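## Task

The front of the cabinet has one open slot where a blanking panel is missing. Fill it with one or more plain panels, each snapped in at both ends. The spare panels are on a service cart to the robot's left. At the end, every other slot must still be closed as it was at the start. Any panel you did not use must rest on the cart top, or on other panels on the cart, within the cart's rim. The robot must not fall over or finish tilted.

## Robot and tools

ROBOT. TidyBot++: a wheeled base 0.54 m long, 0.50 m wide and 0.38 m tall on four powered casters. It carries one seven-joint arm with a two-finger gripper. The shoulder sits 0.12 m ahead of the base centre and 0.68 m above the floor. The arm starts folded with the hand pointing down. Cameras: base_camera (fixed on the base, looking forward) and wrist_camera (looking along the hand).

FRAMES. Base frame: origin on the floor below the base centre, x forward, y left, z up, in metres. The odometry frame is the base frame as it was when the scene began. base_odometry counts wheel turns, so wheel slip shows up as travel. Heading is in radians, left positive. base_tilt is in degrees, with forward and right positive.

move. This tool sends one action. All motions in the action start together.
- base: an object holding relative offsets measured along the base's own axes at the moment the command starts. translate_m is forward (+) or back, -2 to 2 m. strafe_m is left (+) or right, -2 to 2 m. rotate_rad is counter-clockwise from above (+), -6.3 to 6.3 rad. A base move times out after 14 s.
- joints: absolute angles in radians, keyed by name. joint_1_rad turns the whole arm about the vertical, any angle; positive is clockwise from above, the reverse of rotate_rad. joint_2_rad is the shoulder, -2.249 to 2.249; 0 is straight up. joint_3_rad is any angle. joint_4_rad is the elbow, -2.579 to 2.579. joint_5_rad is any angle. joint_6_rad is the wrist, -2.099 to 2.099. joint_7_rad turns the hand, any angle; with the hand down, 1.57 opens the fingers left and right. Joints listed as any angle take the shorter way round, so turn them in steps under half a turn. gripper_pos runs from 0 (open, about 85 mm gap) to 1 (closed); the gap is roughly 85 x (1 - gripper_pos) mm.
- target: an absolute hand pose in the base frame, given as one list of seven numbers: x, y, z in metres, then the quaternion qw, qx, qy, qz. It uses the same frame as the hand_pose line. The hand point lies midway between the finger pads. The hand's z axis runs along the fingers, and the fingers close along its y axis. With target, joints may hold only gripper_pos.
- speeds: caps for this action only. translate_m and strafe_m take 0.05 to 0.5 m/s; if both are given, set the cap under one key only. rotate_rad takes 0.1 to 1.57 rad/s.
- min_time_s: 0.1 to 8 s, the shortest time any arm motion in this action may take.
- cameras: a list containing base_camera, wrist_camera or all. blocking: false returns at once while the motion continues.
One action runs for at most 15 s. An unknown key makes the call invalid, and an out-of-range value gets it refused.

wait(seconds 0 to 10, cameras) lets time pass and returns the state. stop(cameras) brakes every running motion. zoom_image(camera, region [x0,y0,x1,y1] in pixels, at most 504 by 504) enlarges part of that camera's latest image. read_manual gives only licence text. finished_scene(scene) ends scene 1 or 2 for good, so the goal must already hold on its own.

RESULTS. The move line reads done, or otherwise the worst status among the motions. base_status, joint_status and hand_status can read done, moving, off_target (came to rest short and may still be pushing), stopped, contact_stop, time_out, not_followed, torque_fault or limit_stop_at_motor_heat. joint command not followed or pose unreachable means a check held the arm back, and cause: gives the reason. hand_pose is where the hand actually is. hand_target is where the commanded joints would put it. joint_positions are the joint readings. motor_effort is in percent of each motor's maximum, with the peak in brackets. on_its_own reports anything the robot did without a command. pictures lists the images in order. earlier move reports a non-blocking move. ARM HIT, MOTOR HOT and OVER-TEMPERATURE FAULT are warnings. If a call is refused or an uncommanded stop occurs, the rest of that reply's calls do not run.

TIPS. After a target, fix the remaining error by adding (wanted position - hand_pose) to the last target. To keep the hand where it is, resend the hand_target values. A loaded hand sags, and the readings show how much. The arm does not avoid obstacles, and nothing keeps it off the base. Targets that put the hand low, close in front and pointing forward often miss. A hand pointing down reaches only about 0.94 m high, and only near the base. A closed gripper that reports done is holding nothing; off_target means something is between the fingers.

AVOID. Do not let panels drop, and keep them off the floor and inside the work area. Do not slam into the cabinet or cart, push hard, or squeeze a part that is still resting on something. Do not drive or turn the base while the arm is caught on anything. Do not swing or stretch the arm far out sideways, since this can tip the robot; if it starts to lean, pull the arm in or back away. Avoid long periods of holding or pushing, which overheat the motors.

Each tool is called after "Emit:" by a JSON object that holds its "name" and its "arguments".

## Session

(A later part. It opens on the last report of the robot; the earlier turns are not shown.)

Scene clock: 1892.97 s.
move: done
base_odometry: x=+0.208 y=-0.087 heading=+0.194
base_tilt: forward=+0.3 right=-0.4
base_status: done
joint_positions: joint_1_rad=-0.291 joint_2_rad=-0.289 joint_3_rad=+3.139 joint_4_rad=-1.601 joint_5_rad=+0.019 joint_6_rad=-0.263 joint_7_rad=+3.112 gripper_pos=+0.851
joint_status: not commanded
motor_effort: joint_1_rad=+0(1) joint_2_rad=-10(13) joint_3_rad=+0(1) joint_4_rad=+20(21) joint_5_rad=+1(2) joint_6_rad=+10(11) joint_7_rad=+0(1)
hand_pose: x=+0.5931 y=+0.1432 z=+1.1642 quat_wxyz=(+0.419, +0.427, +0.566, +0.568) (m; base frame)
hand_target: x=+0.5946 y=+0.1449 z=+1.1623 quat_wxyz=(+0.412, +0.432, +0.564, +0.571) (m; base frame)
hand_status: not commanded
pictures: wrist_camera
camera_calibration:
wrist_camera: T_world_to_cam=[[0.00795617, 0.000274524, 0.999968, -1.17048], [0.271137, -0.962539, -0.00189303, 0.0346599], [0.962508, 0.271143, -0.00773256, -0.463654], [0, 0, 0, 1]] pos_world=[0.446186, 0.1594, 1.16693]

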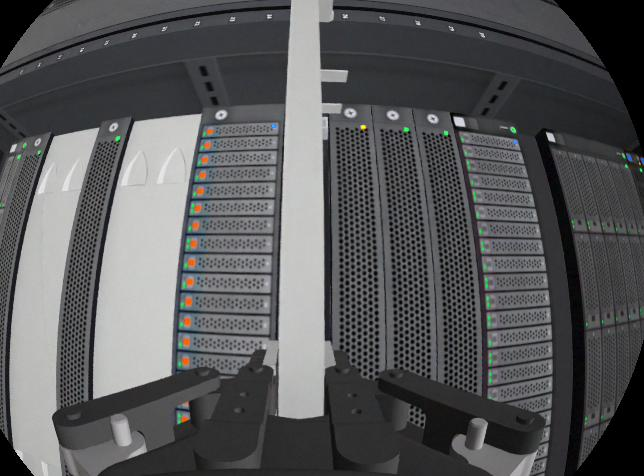

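Emit:
{"name": "move", "arguments": {"base": {"translate_m": -0.216, "strafe_m": -0.175}, "speeds": {"translate_m": 0.25}}}

Emit:
{"name": "move", "arguments": {"base": {"rotate_rad": 1.332}, "speeds": {"rotate_rad": 0.7}}}

Emit:
{"name": "move", "arguments": {"joints": {"joint_1_rad": -0.16, "joint_2_rad": 0.38, "joint_3_rad": 3.14, "joint_4_rad": -0.55, "joint_5_rad": 0.0, "joint_6_rad": -1.95, "joint_7_rad": 1.507}, "min_time_s": 4, "cameras": ["wrist_camera"]}}

Scene clock: 1925.17 s.
move: done
base_odometry: x=+0.030 y=-0.300 heading=+0.194
base_tilt: forward=+0.3 right=-0.5
base_status: done
joint_positions: joint_1_rad=-0.291 joint_2_rad=-0.287 joint_3_rad=+3.139 joint_4_rad=-1.601 joint_5_rad=+0.019 joint_6_rad=-0.263 joint_7_rad=+3.112 gripper_pos=+0.851
joint_status: not commanded
motor_effort: joint_1_rad=+1(2) joint_2_rad=-11(14) joint_3_rad=+0(1) joint_4_rad=+20(21) joint_5_rad=+1(1) joint_6_rad=+10(11) joint_7_rad=+0(2)
hand_pose: x=+0.5939 y=+0.1434 z=+1.1634 quat_wxyz=(+0.419, +0.427, +0.566, +0.567) (m; base frame)
hand_target: x=+0.5946 y=+0.1449 z=+1.1623 quat_wxyz=(+0.412, +0.432, +0.564, +0.571) (m; base frame)
hand_status: not commanded
pictures: none

Scene clock: 1927.80 s.
move: done
base_odometry: x=+0.030 y=-0.300 heading=+1.526
base_tilt: forward=+0.3 right=-0.5
base_status: done
joint_positions: joint_1_rad=-0.291 joint_2_rad=-0.287 joint_3_rad=+3.139 joint_4_rad=-1.601 joint_5_rad=+0.019 joint_6_rad=-0.263 joint_7_rad=+3.112 gripper_pos=+0.851
joint_status: not commanded
motor_effort: joint_1_rad=+1(2) joint_2_rad=-11(11) joint_3_rad=+0(2) joint_4_rad=+20(21) joint_5_rad=+0(2) joint_6_rad=+10(11) joint_7_rad=+0(2)
hand_pose: x=+0.5939 y=+0.1434 z=+1.1634 quat_wxyz=(+0.419, +0.427, +0.566, +0.567) (m; base frame)
hand_target: x=+0.5946 y=+0.1449 z=+1.1623 quat_wxyz=(+0.412, +0.432, +0.564, +0.571) (m; base frame)
hand_status: not commanded
pictures: none

Scene clock: 1932.47 s.
move: done
base_odometry: x=+0.030 y=-0.300 heading=+1.526
base_tilt: forward=+0.3 right=-0.5
base_status: not commanded
joint_positions: joint_1_rad=-0.184 joint_2_rad=+0.355 joint_3_rad=+3.139 joint_4_rad=-0.572 joint_5_rad=+0.019 joint_6_rad=-1.872 joint_7_rad=+1.556 gripper_pos=+0.851
joint_status: all done
motor_effort: joint_1_rad=+1(2) joint_2_rad=-25(27) joint_3_rad=+0(1) joint_4_rad=+14(21) joint_5_rad=+1(3) joint_6_rad=+3(10) joint_7_rad=-1(2)
hand_pose: x=+0.6135 y=+0.0887 z=+0.9716 quat_wxyz=(-0.009, +0.982, +0.080, +0.170) (m; base frame)
hand_target: x=+0.6010 y=+0.0797 z=+0.9598 quat_wxyz=(-0.015, +0.990, +0.048, +0.130) (m; base frame)
hand_status: not commanded
pictures: wrist_camera
camera_calibration:
wrist_camera: T_world_to_cam=[[0.16959, -0.985469, 0.00947062, -0.0273337], [-0.932119, -0.163515, -0.323136, 0.955818], [0.319989, 0.045973, -0.946305, 0.856107], [0, 0, 0, 1]] pos_world=[0.621627, 0.0899961, 1.11926]

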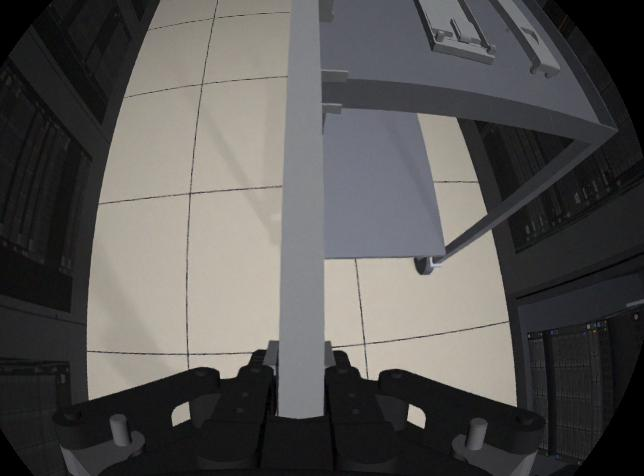

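Emit:
{"name": "move", "arguments": {"cameras": ["all"]}}

Scene clock: 1971.83 s.
base_odometry: x=+0.030 y=-0.300 heading=+1.526
base_tilt: forward=+0.4 right=-0.5
base_status: not commanded
joint_positions: joint_1_rad=-0.184 joint_2_rad=+0.355 joint_3_rad=+3.139 joint_4_rad=-0.572 joint_5_rad=+0.019 joint_6_rad=-1.873 joint_7_rad=+1.555 gripper_pos=+0.851
joint_status: all done
motor_effort: joint_1_rad=+0(2) joint_2_rad=-26(27) joint_3_rad=+0(1) joint_4_rad=+14(21) joint_5_rad=+1(3) joint_6_rad=+3(10) joint_7_rad=+0(2)
hand_pose: x=+0.6130 y=+0.0886 z=+0.9714 quat_wxyz=(-0.009, +0.982, +0.079, +0.169) (m; base frame)
hand_target: x=+0.6010 y=+0.0797 z=+0.9598 quat_wxyz=(-0.015, +0.990, +0.048, +0.130) (m; base frame)
hand_status: not commanded
pictures: base_camera, wrist_camera
camera_calibration:
wrist_camera: T_world_to_cam=[[0.16866, -0.985632, 0.00917287, -0.0264712], [-0.932828, -0.162616, -0.32154, 0.954126], [0.318412, 0.0456741, -0.946852, 0.857604], [0, 0, 0, 1]] pos_world=[0.621429, 0.0898955, 1.11906]

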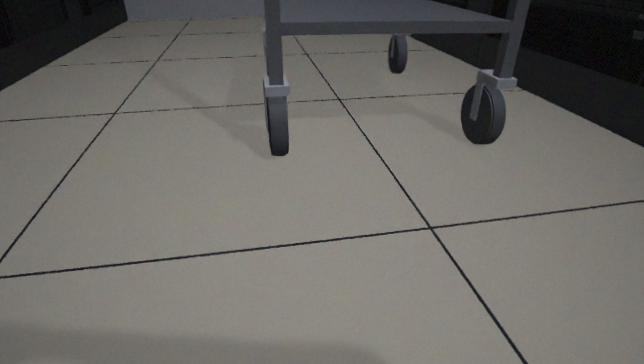

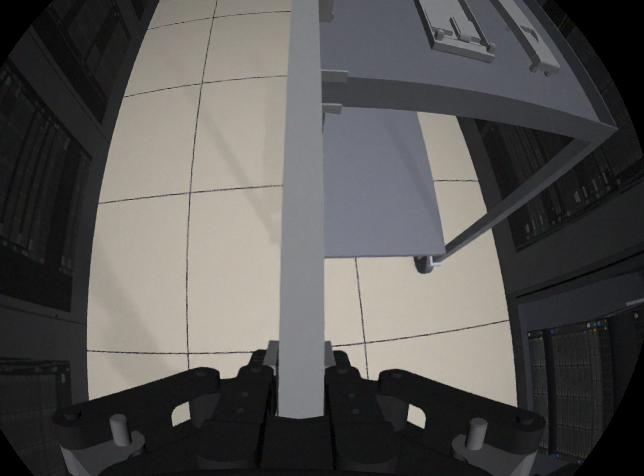

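Emit:
{"name": "zoom_image", "arguments": {"camera": "wrist_camera", "region": [220, 0, 540, 300]}}

Scaled by 1.575.

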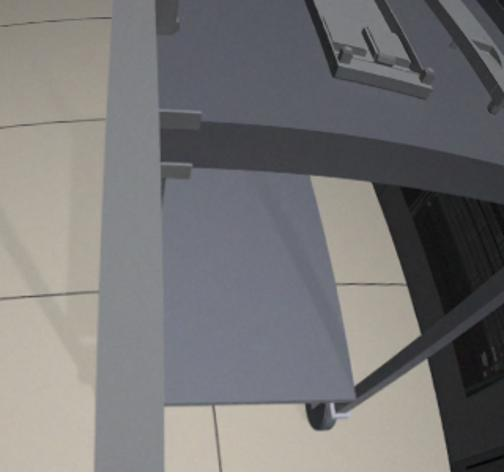

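Emit:
{"name": "move", "arguments": {"joints": {"joint_6_rad": -2.06}, "min_time_s": 2, "base": {"strafe_m": -0.279}, "speeds": {"strafe_m": 0.2}, "cameras": ["wrist_camera"]}}

Emit:
{"name": "move", "arguments": {"base": {"translate_m": 0.4}, "speeds": {"translate_m": 0.2}, "cameras": ["all"]}}

Scene clock: 2078.17 s.
move: done
base_odometry: x=+0.308 y=-0.313 heading=+1.527
base_tilt: forward=+0.4 right=-0.4
base_status: done
joint_positions: joint_1_rad=-0.172 joint_2_rad=+0.356 joint_3_rad=+3.139 joint_4_rad=-0.572 joint_5_rad=+0.019 joint_6_rad=-1.984 joint_7_rad=+1.554 gripper_pos=+0.851
joint_status: all done
motor_effort: joint_1_rad=+0(4) joint_2_rad=-25(27) joint_3_rad=+0(1) joint_4_rad=+13(14) joint_5_rad=+1(2) joint_6_rad=+2(3) joint_7_rad=-1(1)
hand_pose: x=+0.5814 y=+0.0770 z=+0.9616 quat_wxyz=(-0.003, +0.991, +0.074, +0.115) (m; base frame)
hand_target: x=+0.5679 y=+0.0743 z=+0.9528 quat_wxyz=(-0.009, +0.996, +0.049, +0.075) (m; base frame)
hand_status: not commanded
pictures: wrist_camera
camera_calibration:
wrist_camera: T_world_to_cam=[[0.155722, -0.987753, 0.00974259, -0.0253294], [-0.964531, -0.154174, -0.214266, 0.834209], [0.213144, 0.0239689, -0.976727, 0.950419], [0, 0, 0, 1]] pos_world=[0.605988, 0.0808139, 1.10729]

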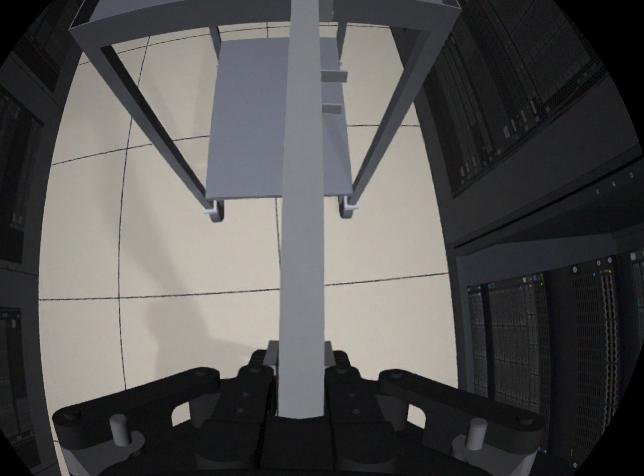

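Scene clock: 2080.97 s.
move: done
base_odometry: x=+0.326 y=+0.087 heading=+1.527
base_tilt: forward=+0.4 right=-0.5
base_status: done
joint_positions: joint_1_rad=-0.172 joint_2_rad=+0.366 joint_3_rad=+3.139 joint_4_rad=-0.571 joint_5_rad=+0.019 joint_6_rad=-1.990 joint_7_rad=+1.554 gripper_pos=+0.851
joint_status: not commanded
motor_effort: joint_1_rad=+0(2) joint_2_rad=-25(28) joint_3_rad=+0(1) joint_4_rad=+13(14) joint_5_rad=+1(2) joint_6_rad=+2(3) joint_7_rad=-1(1)
hand_pose: x=+0.5830 y=+0.0773 z=+0.9567 quat_wxyz=(-0.002, +0.991, +0.074, +0.108) (m; base frame)
hand_target: x=+0.5679 y=+0.0743 z=+0.9528 quat_wxyz=(-0.009, +0.996, +0.049, +0.075) (m; base frame)
hand_status: not commanded
pictures: base_camera, wrist_camera
camera_calibration:
wrist_camera: T_world_to_cam=[[0.155761, -0.987745, 0.0099482, -0.0254975], [-0.967469, -0.154581, -0.200273, 0.82308], [0.199357, 0.0215702, -0.97969, 0.95641], [0, 0, 0, 1]] pos_world=[0.609609, 0.0814174, 1.10208]

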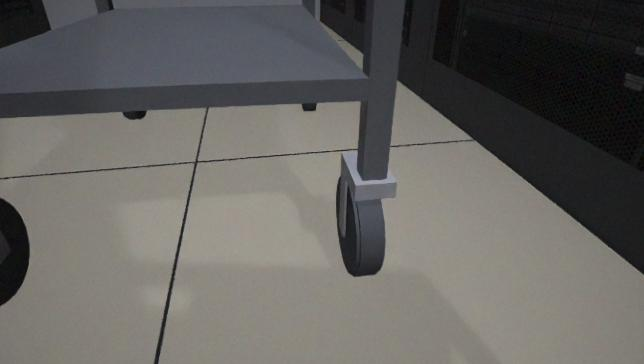

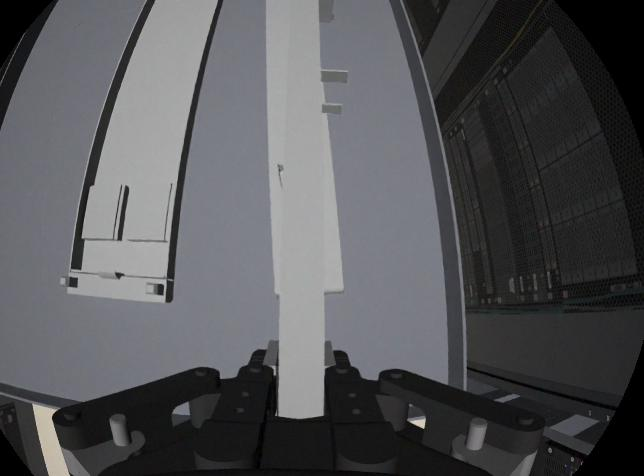

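Emit:
{"name": "move", "arguments": {"base": {"translate_m": 0.24, "strafe_m": -0.02}, "speeds": {"translate_m": 0.1}, "cameras": ["all"]}}

Scene clock: 2114.60 s.
move: done
base_odometry: x=+0.357 y=+0.326 heading=+1.527
base_tilt: forward=+0.4 right=-0.5
base_status: done
joint_positions: joint_1_rad=-0.172 joint_2_rad=+0.370 joint_3_rad=+3.139 joint_4_rad=-0.570 joint_5_rad=+0.019 joint_6_rad=-1.992 joint_7_rad=+1.554 gripper_pos=+0.851
joint_status: not commanded
motor_effort: joint_1_rad=+1(3) joint_2_rad=-26(28) joint_3_rad=+0(1) joint_4_rad=+13(14) joint_5_rad=+1(2) joint_6_rad=+1(3) joint_7_rad=+0(1)
hand_pose: x=+0.5835 y=+0.0771 z=+0.9553 quat_wxyz=(-0.002, +0.992, +0.073, +0.105) (m; base frame)
hand_target: x=+0.5679 y=+0.0743 z=+0.9528 quat_wxyz=(-0.009, +0.996, +0.049, +0.075) (m; base frame)
hand_status: not commanded
pictures: base_camera, wrist_camera
camera_calibration:
wrist_camera: T_world_to_cam=[[0.154855, -0.987888, 0.0098646, -0.0250963], [-0.968509, -0.153772, -0.195818, 0.8195], [0.194963, 0.0207694, -0.980591, 0.958459], [0, 0, 0, 1]] pos_world=[0.610715, 0.0813175, 1.10058]

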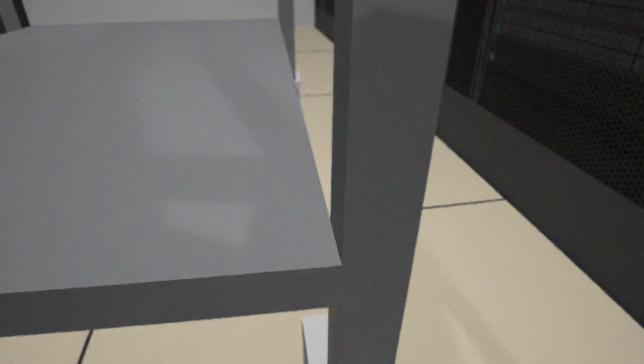

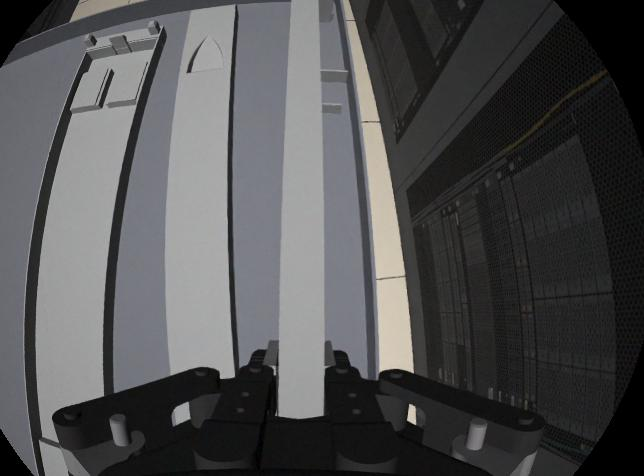

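Emit:
{"name": "zoom_image", "arguments": {"camera": "wrist_camera", "region": [160, 150, 440, 430]}}

Scaled by 1.800.

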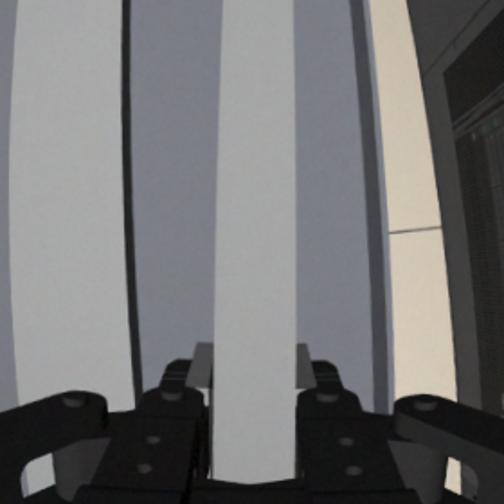

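Emit:
{"name": "zoom_image", "arguments": {"camera": "wrist_camera", "region": [270, 0, 370, 100]}}

Emit:
{"name": "zoom_image", "arguments": {"camera": "wrist_camera", "region": [250, 330, 350, 430]}}

Scaled by 5.040.

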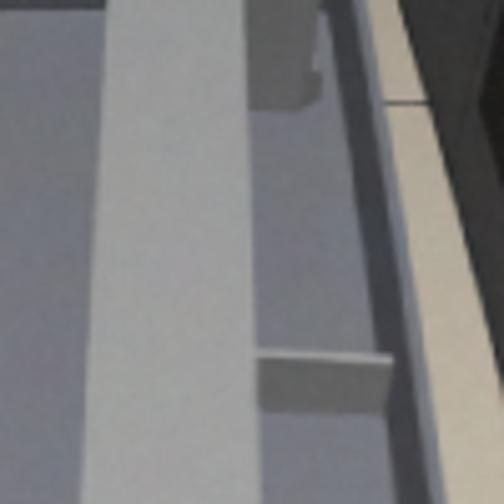

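Scaled by 5.040.

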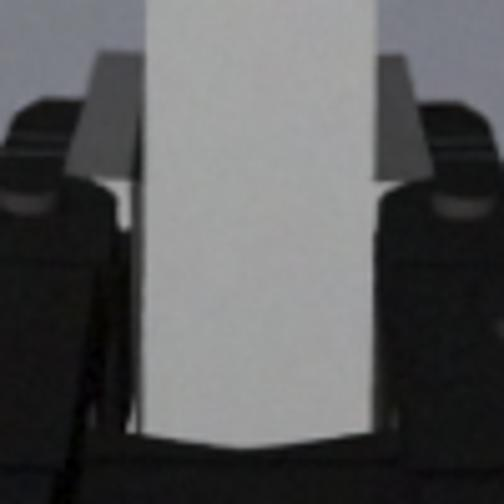

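Emit:
{"name": "move", "arguments": {"base": {"strafe_m": -0.012}, "speeds": {"strafe_m": 0.05}, "joints": {"joint_2_rad": 0.5415, "joint_4_rad": -0.3635, "joint_6_rad": -2.07}, "min_time_s": 3, "cameras": ["wrist_camera"]}}

Scene clock: 2181.47 s.
move: done
base_odometry: x=+0.369 y=+0.326 heading=+1.527
base_tilt: forward=+0.4 right=-0.4
base_status: done
joint_positions: joint_1_rad=-0.169 joint_2_rad=+0.512 joint_3_rad=+3.139 joint_4_rad=-0.386 joint_5_rad=+0.019 joint_6_rad=-1.995 joint_7_rad=+1.554 gripper_pos=+0.851
joint_status: all done
motor_effort: joint_1_rad=+1(3) joint_2_rad=-30(31) joint_3_rad=+0(1) joint_4_rad=+13(15) joint_5_rad=+1(2) joint_6_rad=+2(3) joint_7_rad=+1(1)
hand_pose: x=+0.6405 y=+0.0856 z=+0.9428 quat_wxyz=(-0.004, +0.990, +0.071, +0.124) (m; base frame)
hand_target: x=+0.6278 y=+0.0840 z=+0.9296 quat_wxyz=(-0.010, +0.995, +0.049, +0.083) (m; base frame)
hand_status: not commanded
pictures: wrist_camera
camera_calibration:
wrist_camera: T_world_to_cam=[[0.151699, -0.988388, 0.00880306, -0.0223905], [-0.960944, -0.149561, -0.232848, 0.903327], [0.23146, 0.0268635, -0.972473, 0.903332], [0, 0, 0, 1]] pos_world=[0.662358, 0.0887051, 1.089]

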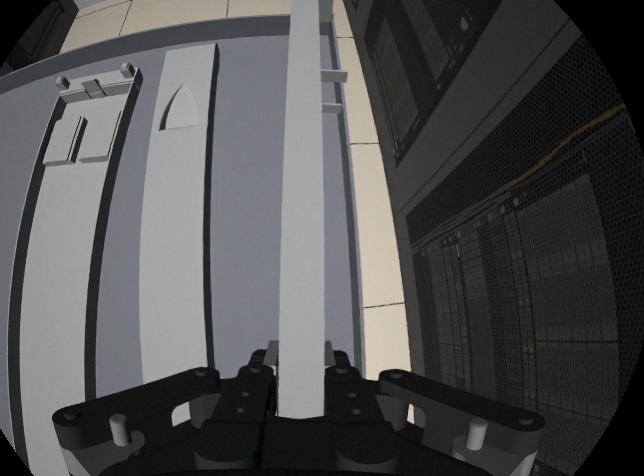

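Emit:
{"name": "move", "arguments": {"joints": {"joint_2_rad": 0.567, "joint_4_rad": -0.461, "joint_6_rad": -1.845}, "min_time_s": 3, "cameras": ["wrist_camera"]}}

Scene clock: 2196.63 s.
move: done
base_odometry: x=+0.369 y=+0.326 heading=+1.527
base_tilt: forward=+0.3 right=-0.5
base_status: not commanded
joint_positions: joint_1_rad=-0.169 joint_2_rad=+0.536 joint_3_rad=+3.139 joint_4_rad=-0.432 joint_5_rad=+0.019 joint_6_rad=-1.922 joint_7_rad=+1.554 gripper_pos=+0.851
joint_status: all done
motor_effort: joint_1_rad=+0(2) joint_2_rad=-31(32) joint_3_rad=+0(1) joint_4_rad=+14(15) joint_5_rad=+1(2) joint_6_rad=+3(3) joint_7_rad=-1(1)
hand_pose: x=+0.6628 y=+0.0893 z=+0.9206 quat_wxyz=(-0.004, +0.989, +0.072, +0.126) (m; base frame)
hand_target: x=+0.6891 y=+0.0940 z=+0.8990 quat_wxyz=(-0.015, +0.990, +0.048, +0.133) (m; base frame)
hand_status: not commanded
pictures: wrist_camera
camera_calibration:
wrist_camera: T_world_to_cam=[[0.152761, -0.988218, 0.00949825, -0.0233274], [-0.959953, -0.150662, -0.2362, 0.922657], [0.234848, 0.0269644, -0.971658, 0.873405], [0, 0, 0, 1]] pos_world=[0.684153, 0.0924062, 1.0668]

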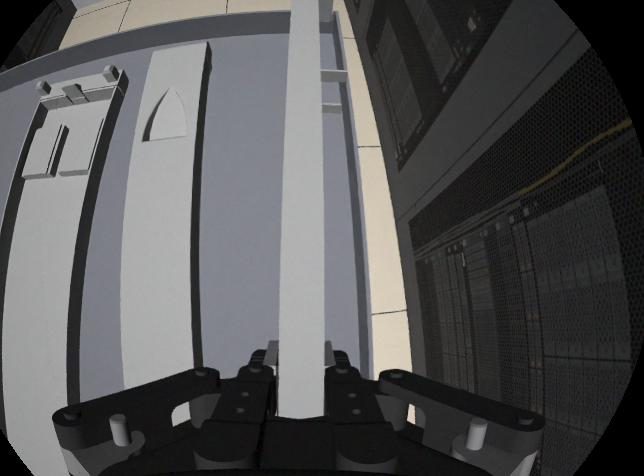

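Emit:
{"name": "move", "arguments": {"joints": {"joint_2_rad": 0.495, "joint_4_rad": -0.564, "joint_6_rad": -1.78}, "min_time_s": 3, "cameras": ["wrist_camera"]}}

Scene clock: 2220.70 s.
move: done
base_odometry: x=+0.369 y=+0.326 heading=+1.527
base_tilt: forward=+0.3 right=-0.5
base_status: not commanded
joint_positions: joint_1_rad=-0.169 joint_2_rad=+0.518 joint_3_rad=+3.139 joint_4_rad=-0.534 joint_5_rad=+0.019 joint_6_rad=-1.857 joint_7_rad=+1.554 gripper_pos=+0.851
joint_status: all done
motor_effort: joint_1_rad=+1(1) joint_2_rad=-31(32) joint_3_rad=+0(1) joint_4_rad=+14(15) joint_5_rad=+1(2) joint_6_rad=+2(3) joint_7_rad=-1(1)
hand_pose: x=+0.6646 y=+0.0895 z=+0.9006 quat_wxyz=(-0.003, +0.991, +0.073, +0.116) (m; base frame)
hand_target: x=+0.6782 y=+0.0922 z=+0.9089 quat_wxyz=(-0.017, +0.987, +0.048, +0.150) (m; base frame)
hand_status: not commanded
pictures: wrist_camera
camera_calibration:
wrist_camera: T_world_to_cam=[[0.153995, -0.988015, 0.0105301, -0.0248777], [-0.964024, -0.152576, -0.217665, 0.905907], [0.216664, 0.0233681, -0.975967, 0.869851], [0, 0, 0, 1]] pos_world=[0.688682, 0.0933129, 1.04639]

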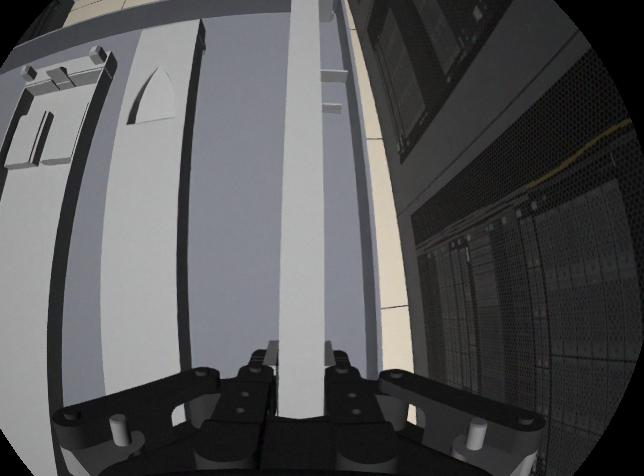

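Emit:
{"name": "zoom_image", "arguments": {"camera": "wrist_camera", "region": [240, 320, 400, 430]}}

Scaled by 3.150.

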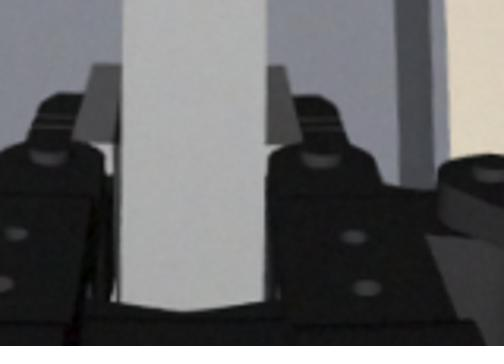

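Emit:
{"name": "move", "arguments": {"joints": {"gripper_pos": 0.88}, "cameras": ["wrist_camera"]}}

Emit:
{"name": "move", "arguments": {"joints": {"gripper_pos": 0.86}, "cameras": ["wrist_camera"]}}

Scene clock: 2230.57 s.
move: done
base_odometry: x=+0.369 y=+0.326 heading=+1.527
base_tilt: forward=+0.4 right=-0.4
base_status: not commanded
joint_positions: joint_1_rad=-0.169 joint_2_rad=+0.518 joint_3_rad=+3.139 joint_4_rad=-0.534 joint_5_rad=+0.019 joint_6_rad=-1.857 joint_7_rad=+1.554 gripper_pos=+0.851
joint_status: all done
motor_effort: joint_1_rad=+0(1) joint_2_rad=-31(31) joint_3_rad=+0(1) joint_4_rad=+14(15) joint_5_rad=+1(2) joint_6_rad=+2(2) joint_7_rad=-1(1)
hand_pose: x=+0.6647 y=+0.0895 z=+0.9006 quat_wxyz=(-0.003, +0.991, +0.073, +0.116) (m; base frame)
hand_target: x=+0.6782 y=+0.0922 z=+0.9089 quat_wxyz=(-0.017, +0.987, +0.048, +0.150) (m; base frame)
hand_status: not commanded
pictures: wrist_camera
camera_calibration:
wrist_camera: T_world_to_cam=[[0.154008, -0.988014, 0.010463, -0.0248165], [-0.963979, -0.152569, -0.217869, 0.906088], [0.216854, 0.0234674, -0.975922, 0.869664], [0, 0, 0, 1]] pos_world=[0.688682, 0.0933127, 1.04639]

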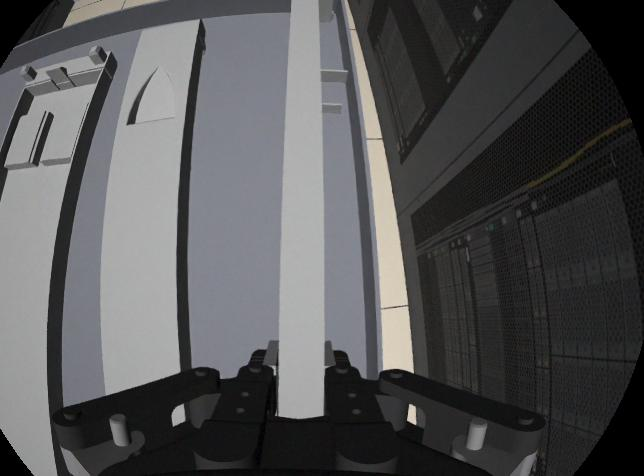

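Scene clock: 2230.97 s.
move: done
base_odometry: x=+0.369 y=+0.326 heading=+1.527
base_tilt: forward=+0.4 right=-0.4
base_status: not commanded
joint_positions: joint_1_rad=-0.169 joint_2_rad=+0.518 joint_3_rad=+3.139 joint_4_rad=-0.534 joint_5_rad=+0.019 joint_6_rad=-1.857 joint_7_rad=+1.554 gripper_pos=+0.851
joint_status: all done
motor_effort: joint_1_rad=+1(1) joint_2_rad=-31(31) joint_3_rad=+0(0) joint_4_rad=+15(15) joint_5_rad=+2(2) joint_6_rad=+2(2) joint_7_rad=+0(1)
hand_pose: x=+0.6647 y=+0.0895 z=+0.9006 quat_wxyz=(-0.003, +0.991, +0.073, +0.116) (m; base frame)
hand_target: x=+0.6782 y=+0.0922 z=+0.9089 quat_wxyz=(-0.017, +0.987, +0.048, +0.150) (m; base frame)
hand_status: not commanded
pictures: wrist_camera
camera_calibration:
wrist_camera: T_world_to_cam=[[0.154008, -0.988014, 0.010463, -0.0248165], [-0.963979, -0.152569, -0.217869, 0.906088], [0.216854, 0.0234674, -0.975922, 0.869664], [0, 0, 0, 1]] pos_world=[0.688682, 0.0933127, 1.04639]

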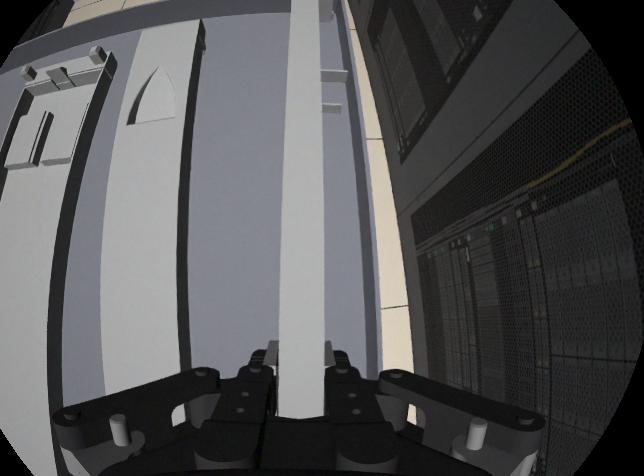

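Emit:
{"name": "move", "arguments": {"joints": {"gripper_pos": 0.845}, "cameras": ["wrist_camera"]}}

Emit:
{"name": "move", "arguments": {"joints": {"gripper_pos": 0.835}, "cameras": ["wrist_camera"]}}

Scene clock: 2235.83 s.
move: done
base_odometry: x=+0.369 y=+0.326 heading=+1.527
base_tilt: forward=+0.4 right=-0.5
base_status: not commanded
joint_positions: joint_1_rad=-0.169 joint_2_rad=+0.518 joint_3_rad=+3.139 joint_4_rad=-0.534 joint_5_rad=+0.019 joint_6_rad=-1.857 joint_7_rad=+1.554 gripper_pos=+0.843
joint_status: all done
motor_effort: joint_1_rad=+0(1) joint_2_rad=-31(31) joint_3_rad=+0(0) joint_4_rad=+15(15) joint_5_rad=+1(1) joint_6_rad=+2(2) joint_7_rad=+0(1)
hand_pose: x=+0.6647 y=+0.0895 z=+0.9006 quat_wxyz=(-0.003, +0.991, +0.073, +0.116) (m; base frame)
hand_target: x=+0.6782 y=+0.0922 z=+0.9089 quat_wxyz=(-0.017, +0.987, +0.048, +0.150) (m; base frame)
hand_status: not commanded
pictures: wrist_camera
camera_calibration:
wrist_camera: T_world_to_cam=[[0.154008, -0.988014, 0.010463, -0.0248165], [-0.963979, -0.152569, -0.217869, 0.906088], [0.216854, 0.0234674, -0.975922, 0.869664], [0, 0, 0, 1]] pos_world=[0.688682, 0.0933127, 1.04639]

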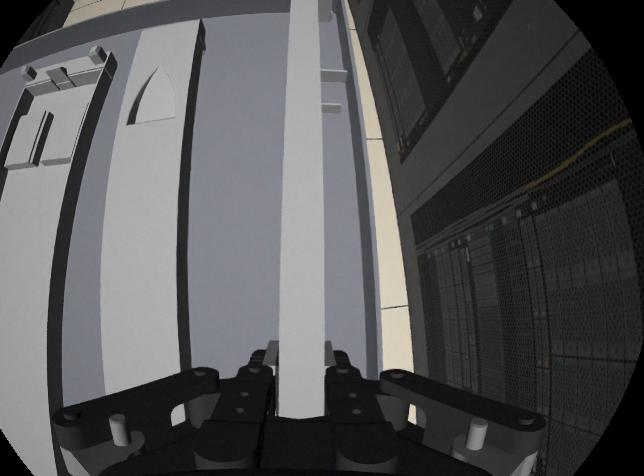

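Scene clock: 2236.17 s.
move: done
base_odometry: x=+0.369 y=+0.326 heading=+1.527
base_tilt: forward=+0.4 right=-0.5
base_status: not commanded
joint_positions: joint_1_rad=-0.169 joint_2_rad=+0.518 joint_3_rad=+3.139 joint_4_rad=-0.534 joint_5_rad=+0.019 joint_6_rad=-1.857 joint_7_rad=+1.554 gripper_pos=+0.834
joint_status: all done
motor_effort: joint_1_rad=+1(1) joint_2_rad=-31(31) joint_3_rad=+0(0) joint_4_rad=+14(15) joint_5_rad=+1(1) joint_6_rad=+2(2) joint_7_rad=+0(1)
hand_pose: x=+0.6647 y=+0.0895 z=+0.9006 quat_wxyz=(-0.003, +0.991, +0.073, +0.116) (m; base frame)
hand_target: x=+0.6782 y=+0.0922 z=+0.9089 quat_wxyz=(-0.017, +0.987, +0.048, +0.150) (m; base frame)
hand_status: not commanded
pictures: wrist_camera
camera_calibration:
wrist_camera: T_world_to_cam=[[0.154008, -0.988014, 0.010463, -0.0248165], [-0.963979, -0.152569, -0.217869, 0.906088], [0.216854, 0.0234674, -0.975922, 0.869664], [0, 0, 0, 1]] pos_world=[0.688682, 0.0933127, 1.04639]

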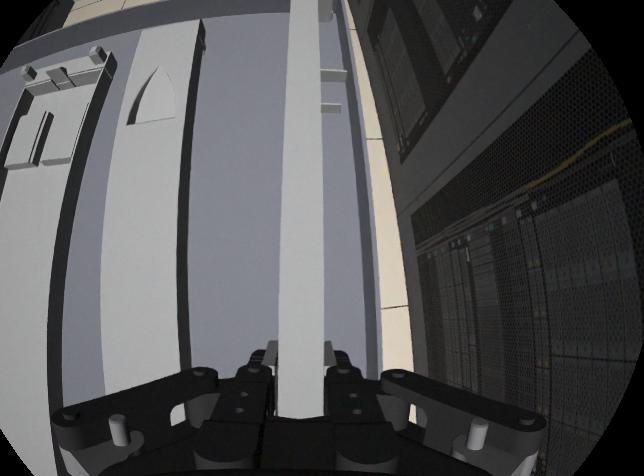

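Emit:
{"name": "move", "arguments": {"joints": {"gripper_pos": 0.82}, "cameras": ["wrist_camera"]}}

Emit:
{"name": "move", "arguments": {"joints": {"gripper_pos": 0.80}, "cameras": ["wrist_camera"]}}

Scene clock: 2240.07 s.
move: done
base_odometry: x=+0.369 y=+0.326 heading=+1.527
base_tilt: forward=+0.3 right=-0.5
base_status: not commanded
joint_positions: joint_1_rad=-0.169 joint_2_rad=+0.513 joint_3_rad=+3.139 joint_4_rad=-0.534 joint_5_rad=+0.019 joint_6_rad=-1.855 joint_7_rad=+1.554 gripper_pos=+0.820
joint_status: all done
motor_effort: joint_1_rad=+1(1) joint_2_rad=-30(31) joint_3_rad=+0(1) joint_4_rad=+14(14) joint_5_rad=+1(1) joint_6_rad=+2(2) joint_7_rad=-1(1)
hand_pose: x=+0.6643 y=+0.0895 z=+0.9030 quat_wxyz=(-0.003, +0.990, +0.073, +0.119) (m; base frame)
hand_target: x=+0.6782 y=+0.0922 z=+0.9089 quat_wxyz=(-0.017, +0.987, +0.048, +0.150) (m; base frame)
hand_status: not commanded
pictures: wrist_camera
camera_calibration:
wrist_camera: T_world_to_cam=[[0.153951, -0.988023, 0.0104523, -0.0248055], [-0.962689, -0.15237, -0.223639, 0.910606], [0.222553, 0.0243671, -0.974616, 0.867101], [0, 0, 0, 1]] pos_world=[0.687473, 0.0931114, 1.049]

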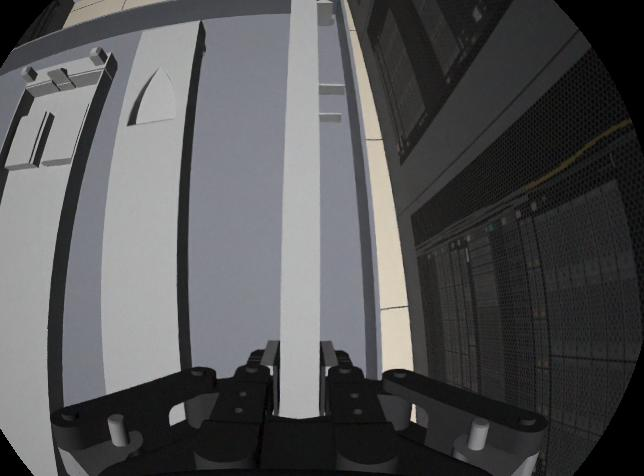

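Scene clock: 2240.47 s.
move: done
base_odometry: x=+0.369 y=+0.326 heading=+1.527
base_tilt: forward=+0.3 right=-0.5
base_status: not commanded
joint_positions: joint_1_rad=-0.169 joint_2_rad=+0.512 joint_3_rad=+3.139 joint_4_rad=-0.534 joint_5_rad=+0.019 joint_6_rad=-1.855 joint_7_rad=+1.554 gripper_pos=+0.800
joint_status: all done
motor_effort: joint_1_rad=+0(2) joint_2_rad=-30(30) joint_3_rad=+0(0) joint_4_rad=+14(14) joint_5_rad=+1(2) joint_6_rad=+2(2) joint_7_rad=+0(1)
hand_pose: x=+0.6639 y=+0.0894 z=+0.9039 quat_wxyz=(-0.003, +0.990, +0.073, +0.120) (m; base frame)
hand_target: x=+0.6782 y=+0.0922 z=+0.9089 quat_wxyz=(-0.017, +0.987, +0.048, +0.150) (m; base frame)
hand_status: not commanded
pictures: wrist_camera
camera_calibration:
wrist_camera: T_world_to_cam=[[0.153908, -0.988031, 0.0103954, -0.0248301], [-0.962323, -0.152274, -0.225272, 0.911652], [0.224159, 0.0246675, -0.97424, 0.866593], [0, 0, 0, 1]] pos_world=[0.68687, 0.0929109, 1.0499]

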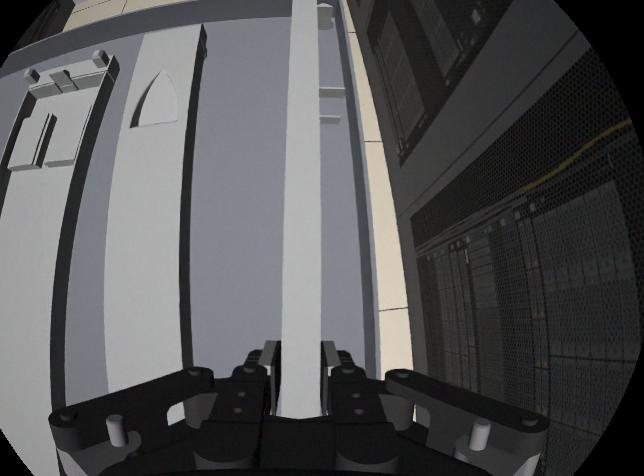

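Emit:
{"name": "move", "arguments": {"joints": {"gripper_pos": 0.70}, "cameras": ["wrist_camera"]}}

Scene clock: 2243.07 s.
move: done
base_odometry: x=+0.369 y=+0.326 heading=+1.527
base_tilt: forward=+0.4 right=-0.5
base_status: not commanded
joint_positions: joint_1_rad=-0.169 joint_2_rad=+0.512 joint_3_rad=+3.139 joint_4_rad=-0.534 joint_5_rad=+0.019 joint_6_rad=-1.855 joint_7_rad=+1.554 gripper_pos=+0.700
joint_status: all done
motor_effort: joint_1_rad=+0(1) joint_2_rad=-30(30) joint_3_rad=+0(0) joint_4_rad=+14(14) joint_5_rad=+2(2) joint_6_rad=+2(2) joint_7_rad=-1(1)
hand_pose: x=+0.6639 y=+0.0894 z=+0.9039 quat_wxyz=(-0.003, +0.990, +0.073, +0.120) (m; base frame)
hand_target: x=+0.6782 y=+0.0922 z=+0.9089 quat_wxyz=(-0.017, +0.987, +0.048, +0.150) (m; base frame)
hand_status: not commanded
pictures: wrist_camera
camera_calibration:
wrist_camera: T_world_to_cam=[[0.153905, -0.988031, 0.0104104, -0.0247461], [-0.962301, -0.152272, -0.225366, 0.911773], [0.224254, 0.0246671, -0.974219, 0.866599], [0, 0, 0, 1]] pos_world=[0.68687, 0.0930109, 1.05]

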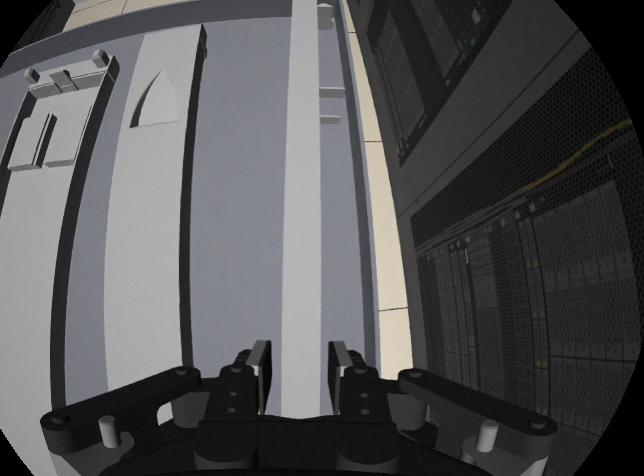

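Emit:
{"name": "move", "arguments": {"joints": {"joint_2_rad": 0.345}, "min_time_s": 3, "cameras": ["wrist_camera"]}}

Scene clock: 2260.43 s.
move: done
base_odometry: x=+0.369 y=+0.326 heading=+1.527
base_tilt: forward=+0.4 right=-0.5
base_status: not commanded
joint_positions: joint_1_rad=-0.169 joint_2_rad=+0.359 joint_3_rad=+3.139 joint_4_rad=-0.534 joint_5_rad=+0.019 joint_6_rad=-1.855 joint_7_rad=+1.554 gripper_pos=+0.700
joint_status: all done
motor_effort: joint_1_rad=+1(2) joint_2_rad=-25(31) joint_3_rad=+0(1) joint_4_rad=+13(14) joint_5_rad=+1(2) joint_6_rad=+4(4) joint_7_rad=+0(1)
hand_pose: x=+0.6243 y=+0.0826 z=+0.9855 quat_wxyz=(-0.010, +0.978, +0.071, +0.195) (m; base frame)
hand_target: x=+0.6384 y=+0.0858 z=+0.9910 quat_wxyz=(-0.025, +0.973, +0.048, +0.223) (m; base frame)
hand_status: not commanded
pictures: wrist_camera
camera_calibration:
wrist_camera: T_world_to_cam=[[0.152564, -0.988261, 0.00805537, -0.023068], [-0.917197, -0.14462, -0.37126, 1.00585], [0.368066, 0.0492526, -0.928494, 0.818169], [0, 0, 0, 1]] pos_world=[0.624938, 0.0823712, 1.13328]

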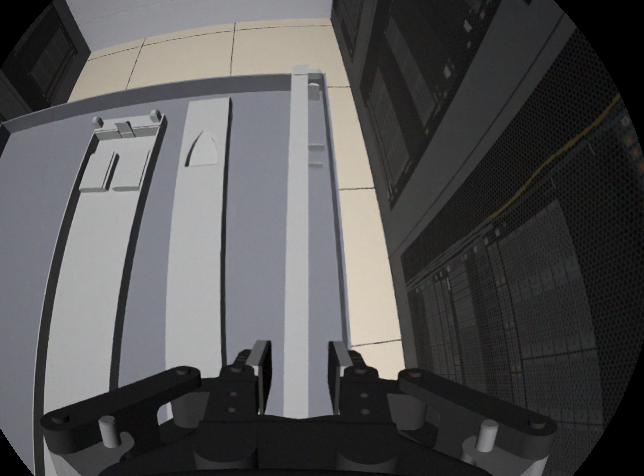

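Emit:
{"name": "zoom_image", "arguments": {"camera": "wrist_camera", "region": [260, 40, 380, 160]}}

Scaled by 4.200.

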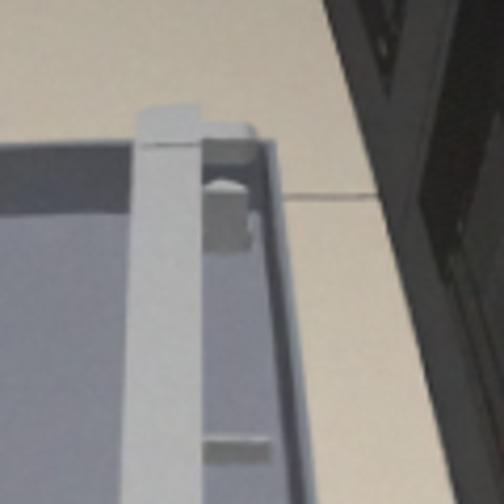

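Emit:
{"name": "move", "arguments": {"base": {"strafe_m": 0.045}, "speeds": {"strafe_m": 0.1}, "joints": {"joint_1_rad": -0.242, "gripper_pos": 0.27}, "cameras": ["wrist_camera"]}}

Scene clock: 2296.83 s.
move: done
base_odometry: x=+0.324 y=+0.328 heading=+1.527
base_tilt: forward=+0.4 right=-0.5
base_status: done
joint_positions: joint_1_rad=-0.236 joint_2_rad=+0.356 joint_3_rad=+3.139 joint_4_rad=-0.534 joint_5_rad=+0.018 joint_6_rad=-1.853 joint_7_rad=+1.554 gripper_pos=+0.270
joint_status: all done
motor_effort: joint_1_rad=+1(4) joint_2_rad=-25(26) joint_3_rad=+0(2) joint_4_rad=+13(14) joint_5_rad=+1(2) joint_6_rad=+3(4) joint_7_rad=-1(1)
hand_pose: x=+0.6174 y=+0.1164 z=+0.9868 quat_wxyz=(-0.018, +0.975, +0.104, +0.197) (m; base frame)
hand_target: x=+0.6296 y=+0.1281 z=+0.9910 quat_wxyz=(-0.035, +0.971, +0.087, +0.222) (m; base frame)
hand_status: not commanded
pictures: wrist_camera
camera_calibration:
wrist_camera: T_world_to_cam=[[0.218772, -0.975749, 0.00724488, -0.0301133], [-0.90396, -0.20546, -0.375022, 1.00754], [0.367416, 0.0754951, -0.926988, 0.816208], [0, 0, 0, 1]] pos_world=[0.617473, 0.116006, 1.13468]

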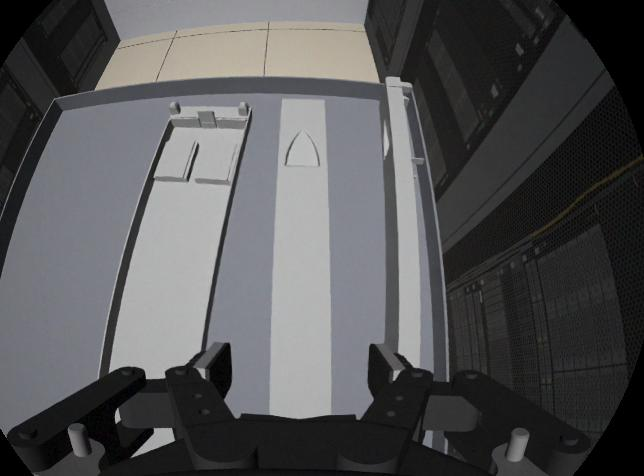

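Emit:
{"name": "move", "arguments": {"joints": {"joint_2_rad": 0.522, "joint_4_rad": -0.378, "joint_6_rad": -2.06}, "min_time_s": 3, "cameras": ["wrist_camera"]}}

Scene clock: 2309.13 s.
move: done
base_odometry: x=+0.324 y=+0.328 heading=+1.527
base_tilt: forward=+0.3 right=-0.5
base_status: not commanded
joint_positions: joint_1_rad=-0.236 joint_2_rad=+0.489 joint_3_rad=+3.139 joint_4_rad=-0.398 joint_5_rad=+0.018 joint_6_rad=-1.983 joint_7_rad=+1.554 gripper_pos=+0.270
joint_status: all done
motor_effort: joint_1_rad=+1(2) joint_2_rad=-28(30) joint_3_rad=-1(1) joint_4_rad=+12(14) joint_5_rad=+1(2) joint_6_rad=+2(5) joint_7_rad=+0(1)
hand_pose: x=+0.6301 y=+0.1196 z=+0.9523 quat_wxyz=(-0.010, +0.985, +0.104, +0.136) (m; base frame)
hand_target: x=+0.6159 y=+0.1246 z=+0.9358 quat_wxyz=(-0.014, +0.992, +0.089, +0.090) (m; base frame)
hand_status: not commanded
pictures: wrist_camera
camera_calibration:
wrist_camera: T_world_to_cam=[[0.217871, -0.975947, 0.00769813, -0.0294136], [-0.942909, -0.212519, -0.256433, 0.919242], [0.251901, 0.0486108, -0.966531, 0.892848], [0, 0, 0, 1]] pos_world=[0.648261, 0.123248, 1.09892]

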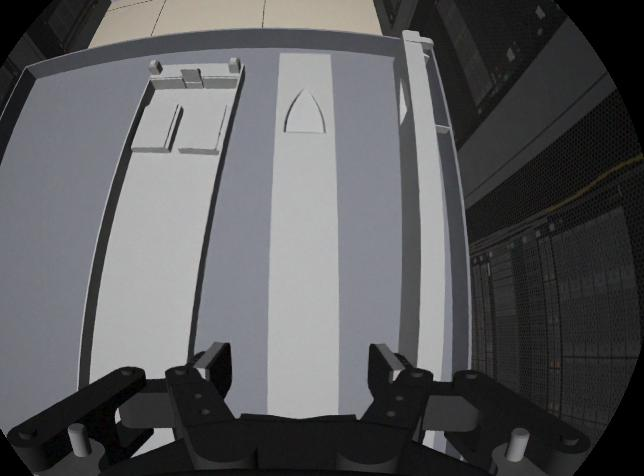

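Emit:
{"name": "move", "arguments": {"joints": {"joint_2_rad": 0.53, "joint_4_rad": -0.5105, "joint_6_rad": -1.864}, "min_time_s": 3, "cameras": ["wrist_camera"]}}

Scene clock: 2323.07 s.
move: done
base_odometry: x=+0.324 y=+0.328 heading=+1.527
base_tilt: forward=+0.4 right=-0.5
base_status: not commanded
joint_positions: joint_1_rad=-0.236 joint_2_rad=+0.495 joint_3_rad=+3.139 joint_4_rad=-0.479 joint_5_rad=+0.018 joint_6_rad=-1.939 joint_7_rad=+1.554 gripper_pos=+0.270
joint_status: all done
motor_effort: joint_1_rad=+1(2) joint_2_rad=-29(30) joint_3_rad=+0(1) joint_4_rad=+13(14) joint_5_rad=+1(2) joint_6_rad=+2(3) joint_7_rad=+0(1)
hand_pose: x=+0.6353 y=+0.1208 z=+0.9256 quat_wxyz=(-0.007, +0.988, +0.105, +0.114) (m; base frame)
hand_target: x=+0.6593 y=+0.1354 z=+0.9013 quat_wxyz=(-0.019, +0.989, +0.089, +0.117) (m; base frame)
hand_status: not commanded
pictures: wrist_camera
camera_calibration:
wrist_camera: T_world_to_cam=[[0.218893, -0.975707, 0.0089886, -0.0310365], [-0.952878, -0.215737, -0.213262, 0.8843], [0.21002, 0.0381166, -0.976954, 0.903238], [0, 0, 0, 1]] pos_world=[0.659726, 0.126065, 1.07129]

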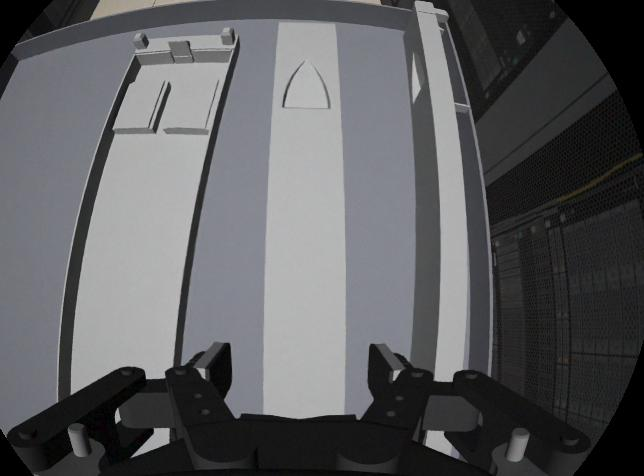

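Emit:
{"name": "move", "arguments": {"joints": {"joint_2_rad": 0.540}, "min_time_s": 1}}

Scene clock: 2327.53 s.
move: done
base_odometry: x=+0.324 y=+0.328 heading=+1.527
base_tilt: forward=+0.3 right=-0.5
base_status: not commanded
joint_positions: joint_1_rad=-0.236 joint_2_rad=+0.504 joint_3_rad=+3.139 joint_4_rad=-0.479 joint_5_rad=+0.018 joint_6_rad=-1.939 joint_7_rad=+1.554 gripper_pos=+0.270
joint_status: all done
motor_effort: joint_1_rad=+1(2) joint_2_rad=-29(30) joint_3_rad=+0(1) joint_4_rad=+14(14) joint_5_rad=+1(2) joint_6_rad=+1(2) joint_7_rad=-1(1)
hand_pose: x=+0.6376 y=+0.1214 z=+0.9207 quat_wxyz=(-0.006, +0.988, +0.105, +0.109) (m; base frame)
hand_target: x=+0.6614 y=+0.1359 z=+0.8957 quat_wxyz=(-0.018, +0.990, +0.089, +0.112) (m; base frame)
hand_status: not commanded
pictures: none

Emit:
{"name": "move", "arguments": {"joints": {"joint_2_rad": 0.5425}, "min_time_s": 1}}

Emit:
{"name": "move", "arguments": {"joints": {"gripper_pos": 0.62}, "cameras": ["wrist_camera"]}}

Scene clock: 2331.57 s.
move: done
base_odometry: x=+0.324 y=+0.328 heading=+1.527
base_tilt: forward=+0.3 right=-0.4
base_status: not commanded
joint_positions: joint_1_rad=-0.236 joint_2_rad=+0.506 joint_3_rad=+3.139 joint_4_rad=-0.479 joint_5_rad=+0.018 joint_6_rad=-1.939 joint_7_rad=+1.554 gripper_pos=+0.270
joint_status: all done
motor_effort: joint_1_rad=+0(1) joint_2_rad=-29(31) joint_3_rad=+0(1) joint_4_rad=+13(14) joint_5_rad=+1(2) joint_6_rad=+1(2) joint_7_rad=-1(1)
hand_pose: x=+0.6380 y=+0.1215 z=+0.9198 quat_wxyz=(-0.006, +0.988, +0.105, +0.109) (m; base frame)
hand_target: x=+0.6619 y=+0.1360 z=+0.8943 quat_wxyz=(-0.018, +0.990, +0.089, +0.111) (m; base frame)
hand_status: not commanded
pictures: none

Scene clock: 2332.30 s.
move: done
base_odometry: x=+0.324 y=+0.328 heading=+1.527
base_tilt: forward=+0.3 right=-0.5
base_status: not commanded
joint_positions: joint_1_rad=-0.236 joint_2_rad=+0.506 joint_3_rad=+3.139 joint_4_rad=-0.479 joint_5_rad=+0.018 joint_6_rad=-1.939 joint_7_rad=+1.554 gripper_pos=+0.620
joint_status: all done
motor_effort: joint_1_rad=+0(1) joint_2_rad=-29(30) joint_3_rad=+0(1) joint_4_rad=+14(14) joint_5_rad=+1(2) joint_6_rad=+1(2) joint_7_rad=+0(1)
hand_pose: x=+0.6380 y=+0.1215 z=+0.9197 quat_wxyz=(-0.006, +0.988, +0.105, +0.109) (m; base frame)
hand_target: x=+0.6619 y=+0.1360 z=+0.8943 quat_wxyz=(-0.018, +0.990, +0.089, +0.111) (m; base frame)
hand_status: not commanded
pictures: wrist_camera
camera_calibration:
wrist_camera: T_world_to_cam=[[0.218988, -0.975685, 0.00912179, -0.0311324], [-0.955027, -0.216248, -0.202881, 0.877665], [0.199921, 0.035717, -0.979161, 0.905709], [0, 0, 0, 1]] pos_world=[0.663941, 0.127069, 1.06518]

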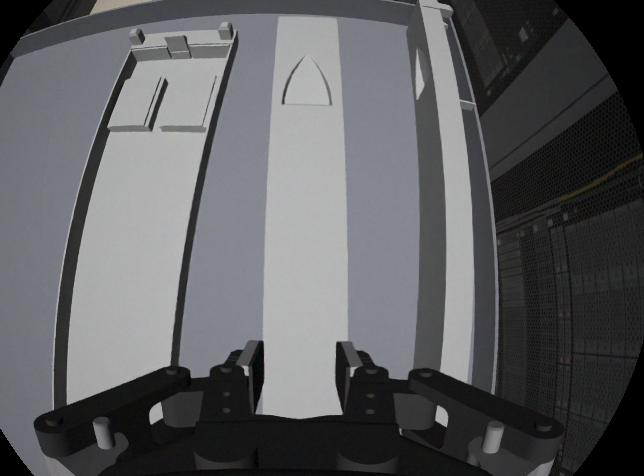

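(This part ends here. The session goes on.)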